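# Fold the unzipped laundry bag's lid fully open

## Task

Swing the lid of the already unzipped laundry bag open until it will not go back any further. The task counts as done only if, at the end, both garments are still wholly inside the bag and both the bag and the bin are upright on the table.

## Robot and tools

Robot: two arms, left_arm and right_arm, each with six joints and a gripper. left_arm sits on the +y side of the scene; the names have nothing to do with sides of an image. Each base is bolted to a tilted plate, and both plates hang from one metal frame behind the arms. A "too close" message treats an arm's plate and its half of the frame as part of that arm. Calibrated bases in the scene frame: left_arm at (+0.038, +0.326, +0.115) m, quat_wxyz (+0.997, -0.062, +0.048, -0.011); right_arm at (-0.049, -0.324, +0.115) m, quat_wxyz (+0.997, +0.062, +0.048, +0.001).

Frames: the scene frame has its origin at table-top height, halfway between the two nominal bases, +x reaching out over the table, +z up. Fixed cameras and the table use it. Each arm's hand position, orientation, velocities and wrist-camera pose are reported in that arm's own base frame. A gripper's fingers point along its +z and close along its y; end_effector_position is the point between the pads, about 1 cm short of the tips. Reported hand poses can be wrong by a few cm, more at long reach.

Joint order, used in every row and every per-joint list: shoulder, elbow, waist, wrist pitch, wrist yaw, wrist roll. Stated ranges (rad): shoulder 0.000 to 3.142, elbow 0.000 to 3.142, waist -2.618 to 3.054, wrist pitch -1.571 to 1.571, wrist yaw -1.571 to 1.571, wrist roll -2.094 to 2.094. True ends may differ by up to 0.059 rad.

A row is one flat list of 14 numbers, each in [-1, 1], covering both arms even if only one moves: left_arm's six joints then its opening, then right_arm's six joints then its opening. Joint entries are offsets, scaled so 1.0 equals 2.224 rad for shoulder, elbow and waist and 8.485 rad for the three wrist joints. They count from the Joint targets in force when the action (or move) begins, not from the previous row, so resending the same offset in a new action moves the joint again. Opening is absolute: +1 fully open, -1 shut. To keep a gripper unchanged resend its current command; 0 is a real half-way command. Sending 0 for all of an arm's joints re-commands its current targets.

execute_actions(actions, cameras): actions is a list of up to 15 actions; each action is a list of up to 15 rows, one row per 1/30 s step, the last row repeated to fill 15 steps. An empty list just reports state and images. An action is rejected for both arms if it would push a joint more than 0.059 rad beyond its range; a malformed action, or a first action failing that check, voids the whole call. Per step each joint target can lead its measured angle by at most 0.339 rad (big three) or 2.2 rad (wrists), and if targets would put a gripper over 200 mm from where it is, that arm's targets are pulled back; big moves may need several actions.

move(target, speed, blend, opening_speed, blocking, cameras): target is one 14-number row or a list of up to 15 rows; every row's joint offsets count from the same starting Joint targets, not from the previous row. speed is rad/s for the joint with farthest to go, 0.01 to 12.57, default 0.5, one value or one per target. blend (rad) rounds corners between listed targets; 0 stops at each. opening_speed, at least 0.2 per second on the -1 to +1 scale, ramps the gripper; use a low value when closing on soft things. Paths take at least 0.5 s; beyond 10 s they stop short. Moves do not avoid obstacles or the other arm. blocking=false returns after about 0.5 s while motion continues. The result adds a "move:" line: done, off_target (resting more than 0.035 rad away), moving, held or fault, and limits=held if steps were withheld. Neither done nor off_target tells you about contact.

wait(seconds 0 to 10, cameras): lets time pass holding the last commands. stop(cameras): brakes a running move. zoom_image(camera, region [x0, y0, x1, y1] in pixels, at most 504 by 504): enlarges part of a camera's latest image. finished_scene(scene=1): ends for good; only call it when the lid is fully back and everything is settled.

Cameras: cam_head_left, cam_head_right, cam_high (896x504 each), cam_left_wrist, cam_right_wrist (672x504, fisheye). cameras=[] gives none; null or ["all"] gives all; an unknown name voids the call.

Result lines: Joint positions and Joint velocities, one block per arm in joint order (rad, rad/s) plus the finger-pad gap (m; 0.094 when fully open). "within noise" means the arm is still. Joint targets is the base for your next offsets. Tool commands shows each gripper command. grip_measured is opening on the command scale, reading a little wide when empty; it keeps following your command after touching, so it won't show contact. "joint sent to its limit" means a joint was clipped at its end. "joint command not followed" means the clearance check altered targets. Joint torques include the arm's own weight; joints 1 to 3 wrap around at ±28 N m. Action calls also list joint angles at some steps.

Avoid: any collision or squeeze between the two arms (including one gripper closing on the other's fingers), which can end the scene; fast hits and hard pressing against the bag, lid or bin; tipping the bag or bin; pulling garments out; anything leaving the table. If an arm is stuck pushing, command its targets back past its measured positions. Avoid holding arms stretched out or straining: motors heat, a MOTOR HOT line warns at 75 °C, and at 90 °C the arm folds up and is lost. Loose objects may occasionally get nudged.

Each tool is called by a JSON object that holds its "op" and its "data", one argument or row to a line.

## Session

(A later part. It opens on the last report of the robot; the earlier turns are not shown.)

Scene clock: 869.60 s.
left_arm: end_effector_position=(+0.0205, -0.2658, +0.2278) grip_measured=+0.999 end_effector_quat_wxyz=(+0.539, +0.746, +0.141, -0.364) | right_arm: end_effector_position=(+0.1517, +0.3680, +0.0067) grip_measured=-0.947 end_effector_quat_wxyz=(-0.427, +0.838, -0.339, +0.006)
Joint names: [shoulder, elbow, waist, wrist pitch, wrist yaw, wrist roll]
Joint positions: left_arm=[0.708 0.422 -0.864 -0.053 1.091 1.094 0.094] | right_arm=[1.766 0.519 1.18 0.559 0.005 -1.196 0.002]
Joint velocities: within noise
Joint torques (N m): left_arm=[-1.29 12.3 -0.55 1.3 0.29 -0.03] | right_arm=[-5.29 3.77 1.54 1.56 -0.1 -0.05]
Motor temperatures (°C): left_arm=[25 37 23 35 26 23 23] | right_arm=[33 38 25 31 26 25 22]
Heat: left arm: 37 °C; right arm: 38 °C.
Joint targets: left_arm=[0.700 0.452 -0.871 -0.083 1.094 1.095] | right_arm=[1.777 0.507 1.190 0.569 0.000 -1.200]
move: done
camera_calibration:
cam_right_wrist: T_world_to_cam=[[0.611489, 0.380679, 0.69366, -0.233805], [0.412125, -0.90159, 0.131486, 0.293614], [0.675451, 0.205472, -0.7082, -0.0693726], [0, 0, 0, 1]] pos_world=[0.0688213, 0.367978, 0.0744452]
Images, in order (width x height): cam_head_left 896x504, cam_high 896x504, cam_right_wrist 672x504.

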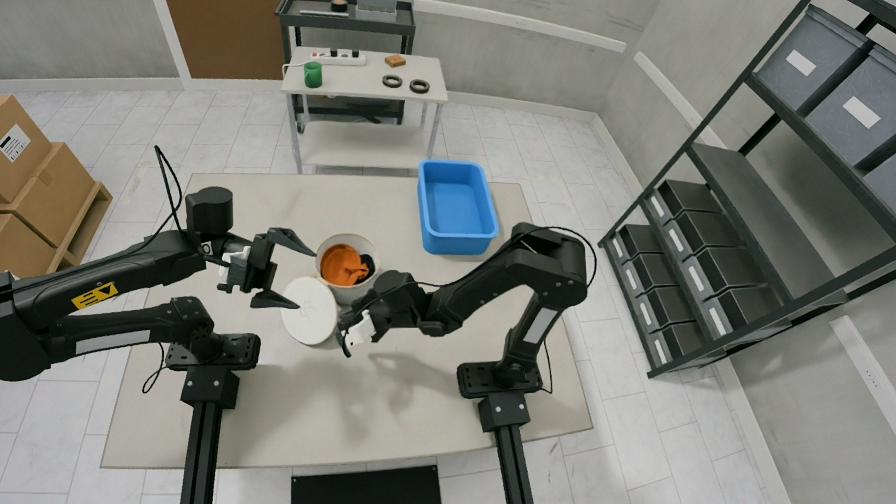

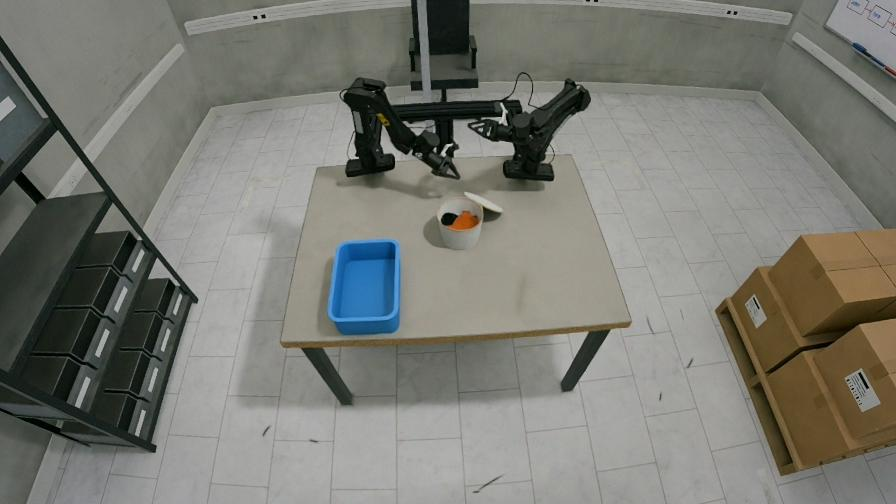

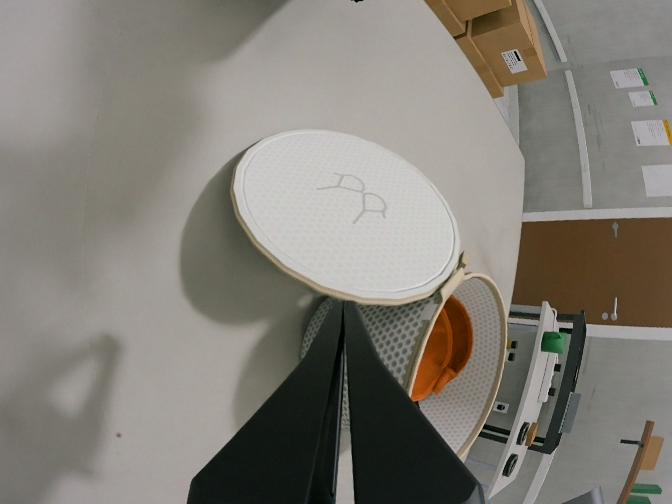

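{"op": "move", "data": {
  "target": [0,0,0,0,0,0,1,-0.3494,-0.1605,0,-0.0494,0,0,-0.95],
  "cameras": ["cam_head_left","cam_high","cam_right_wrist","cam_left_wrist"],
  "speed": 0.3
}}

{"op": "zoom_image", "data": {
  "camera": "cam_head_left",
  "region": [250, 200, 430, 360]
}}

{"op": "zoom_image", "data": {
  "camera": "cam_high",
  "region": [400, 120, 560, 260]
}}

{"op": "zoom_image", "data": {
  "camera": "cam_right_wrist",
  "region": [180, 100, 560, 400]
}}

Scene clock: 885.57 s.
left_arm: end_effector_position=(+0.0205, -0.2658, +0.2278) grip_measured=+0.999 end_effector_quat_wxyz=(+0.539, +0.746, +0.141, -0.364) | right_arm: end_effector_position=(+0.1064, +0.2582, +0.0408) grip_measured=-0.947 end_effector_quat_wxyz=(-0.427, +0.838, -0.339, +0.006)
Joint names: [shoulder, elbow, waist, wrist pitch, wrist yaw, wrist roll]
Joint positions: left_arm=[0.708 0.422 -0.864 -0.053 1.091 1.094 0.094] | right_arm=[1.013 0.166 1.18 0.159 0.005 -1.196 0.002]
Joint velocities: within noise
Joint torques (N m): left_arm=[-1.31 12.52 -0.57 1.28 0.26 0.03] | right_arm=[-2.36 4.86 0.94 1.41 -0.11 -0.05]
Motor temperatures (°C): left_arm=[25 39 23 35 26 23 23] | right_arm=[32 35 25 31 26 25 22]
Heat: left arm: 39 °C; right arm: 35 °C.
Joint targets: left_arm=[0.700 0.452 -0.871 -0.083 1.094 1.095] | right_arm=[0.999 0.150 1.190 0.150 0.000 -1.200]
move: done
camera_calibration:
cam_left_wrist: T_world_to_cam=[[-0.614557, 0.313708, -0.723814, 0.266572], [0.773004, 0.42258, -0.473171, 0.227417], [0.157432, -0.850302, -0.502197, -0.0119354], [0, 0, 0, 1]] pos_world=[-0.0100917, -0.189876, 0.294562]
cam_right_wrist: T_world_to_cam=[[0.611684, 0.381132, 0.693239, -0.188098], [0.41214, -0.901511, 0.131982, 0.208689], [0.675265, 0.204981, -0.70852, 0.00803556], [0, 0, 0, 1]] pos_world=[0.0236214, 0.258178, 0.108547]
Images, in order (width x height): cam_head_left 896x504, cam_high 896x504, cam_left_wrist 672x504, cam_right_wrist 672x504.

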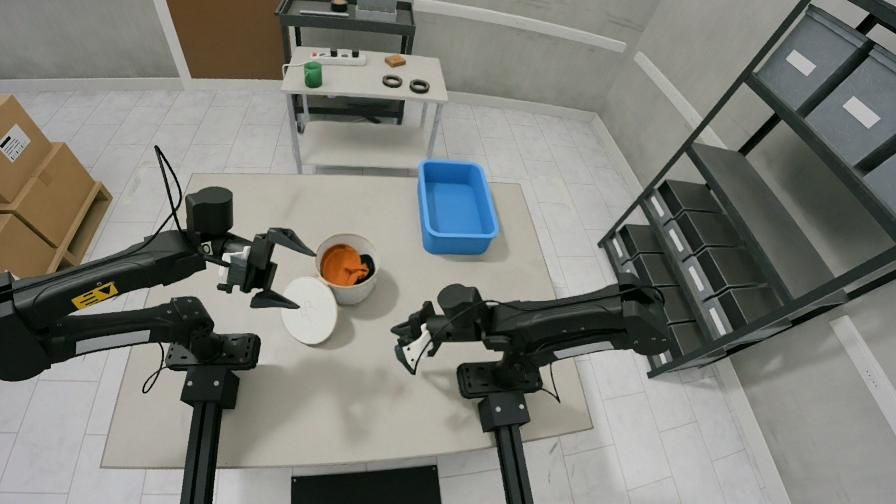

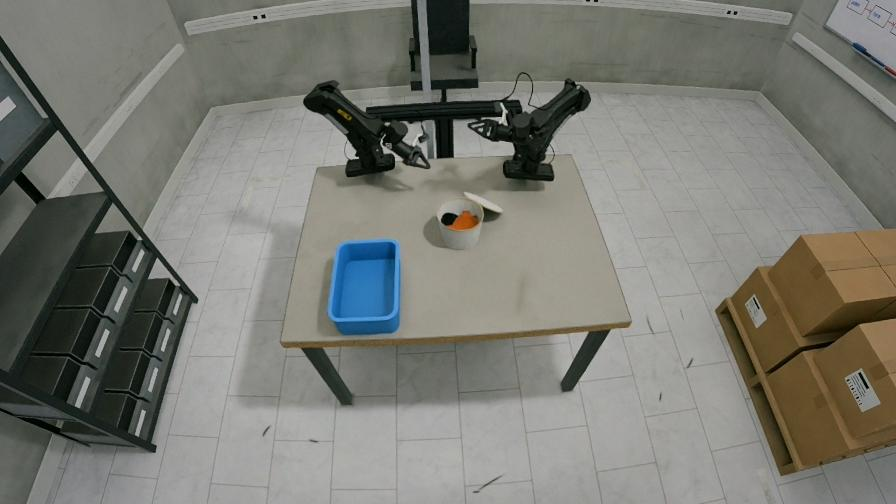

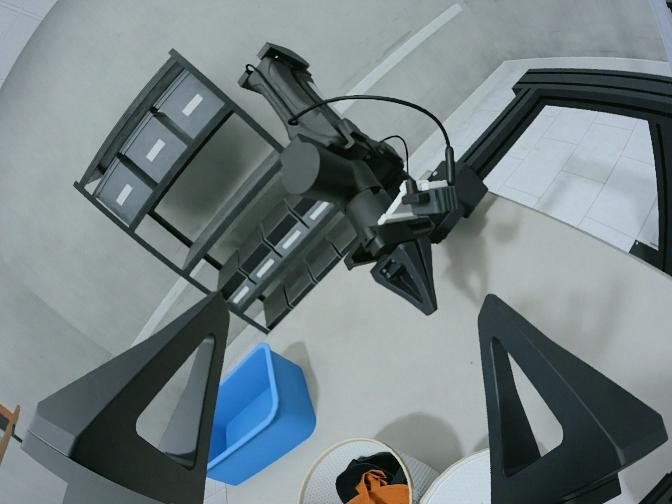

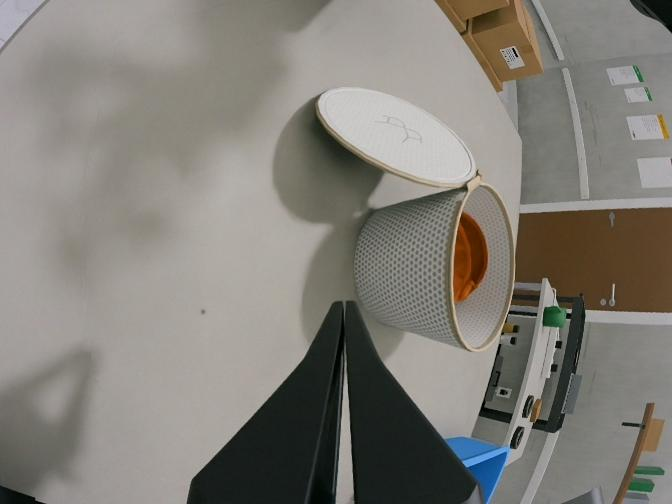

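Scaled by 2.800 from the camera's 896x504 image, which has a finer 1280x720 frame.

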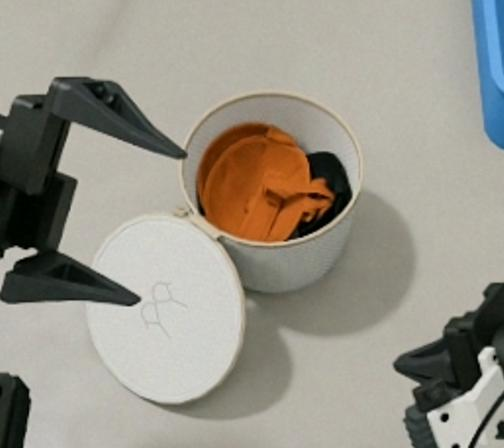

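Scaled by 3.150 from the camera's 896x504 image, which has a finer 1280x720 frame.

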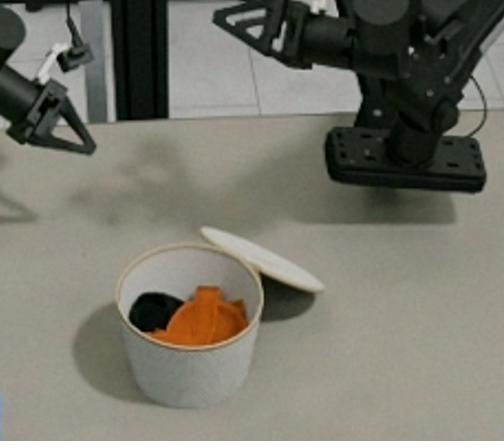

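Scaled by 1.326 from the camera's 672x504 image, which has a finer 960x720 frame.

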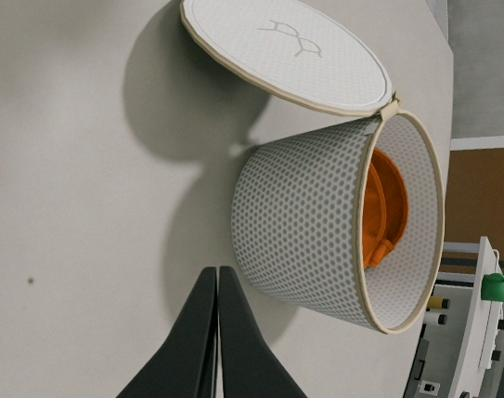

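{"op": "finished_scene", "data": {

}}

The scene is finished: the task was done.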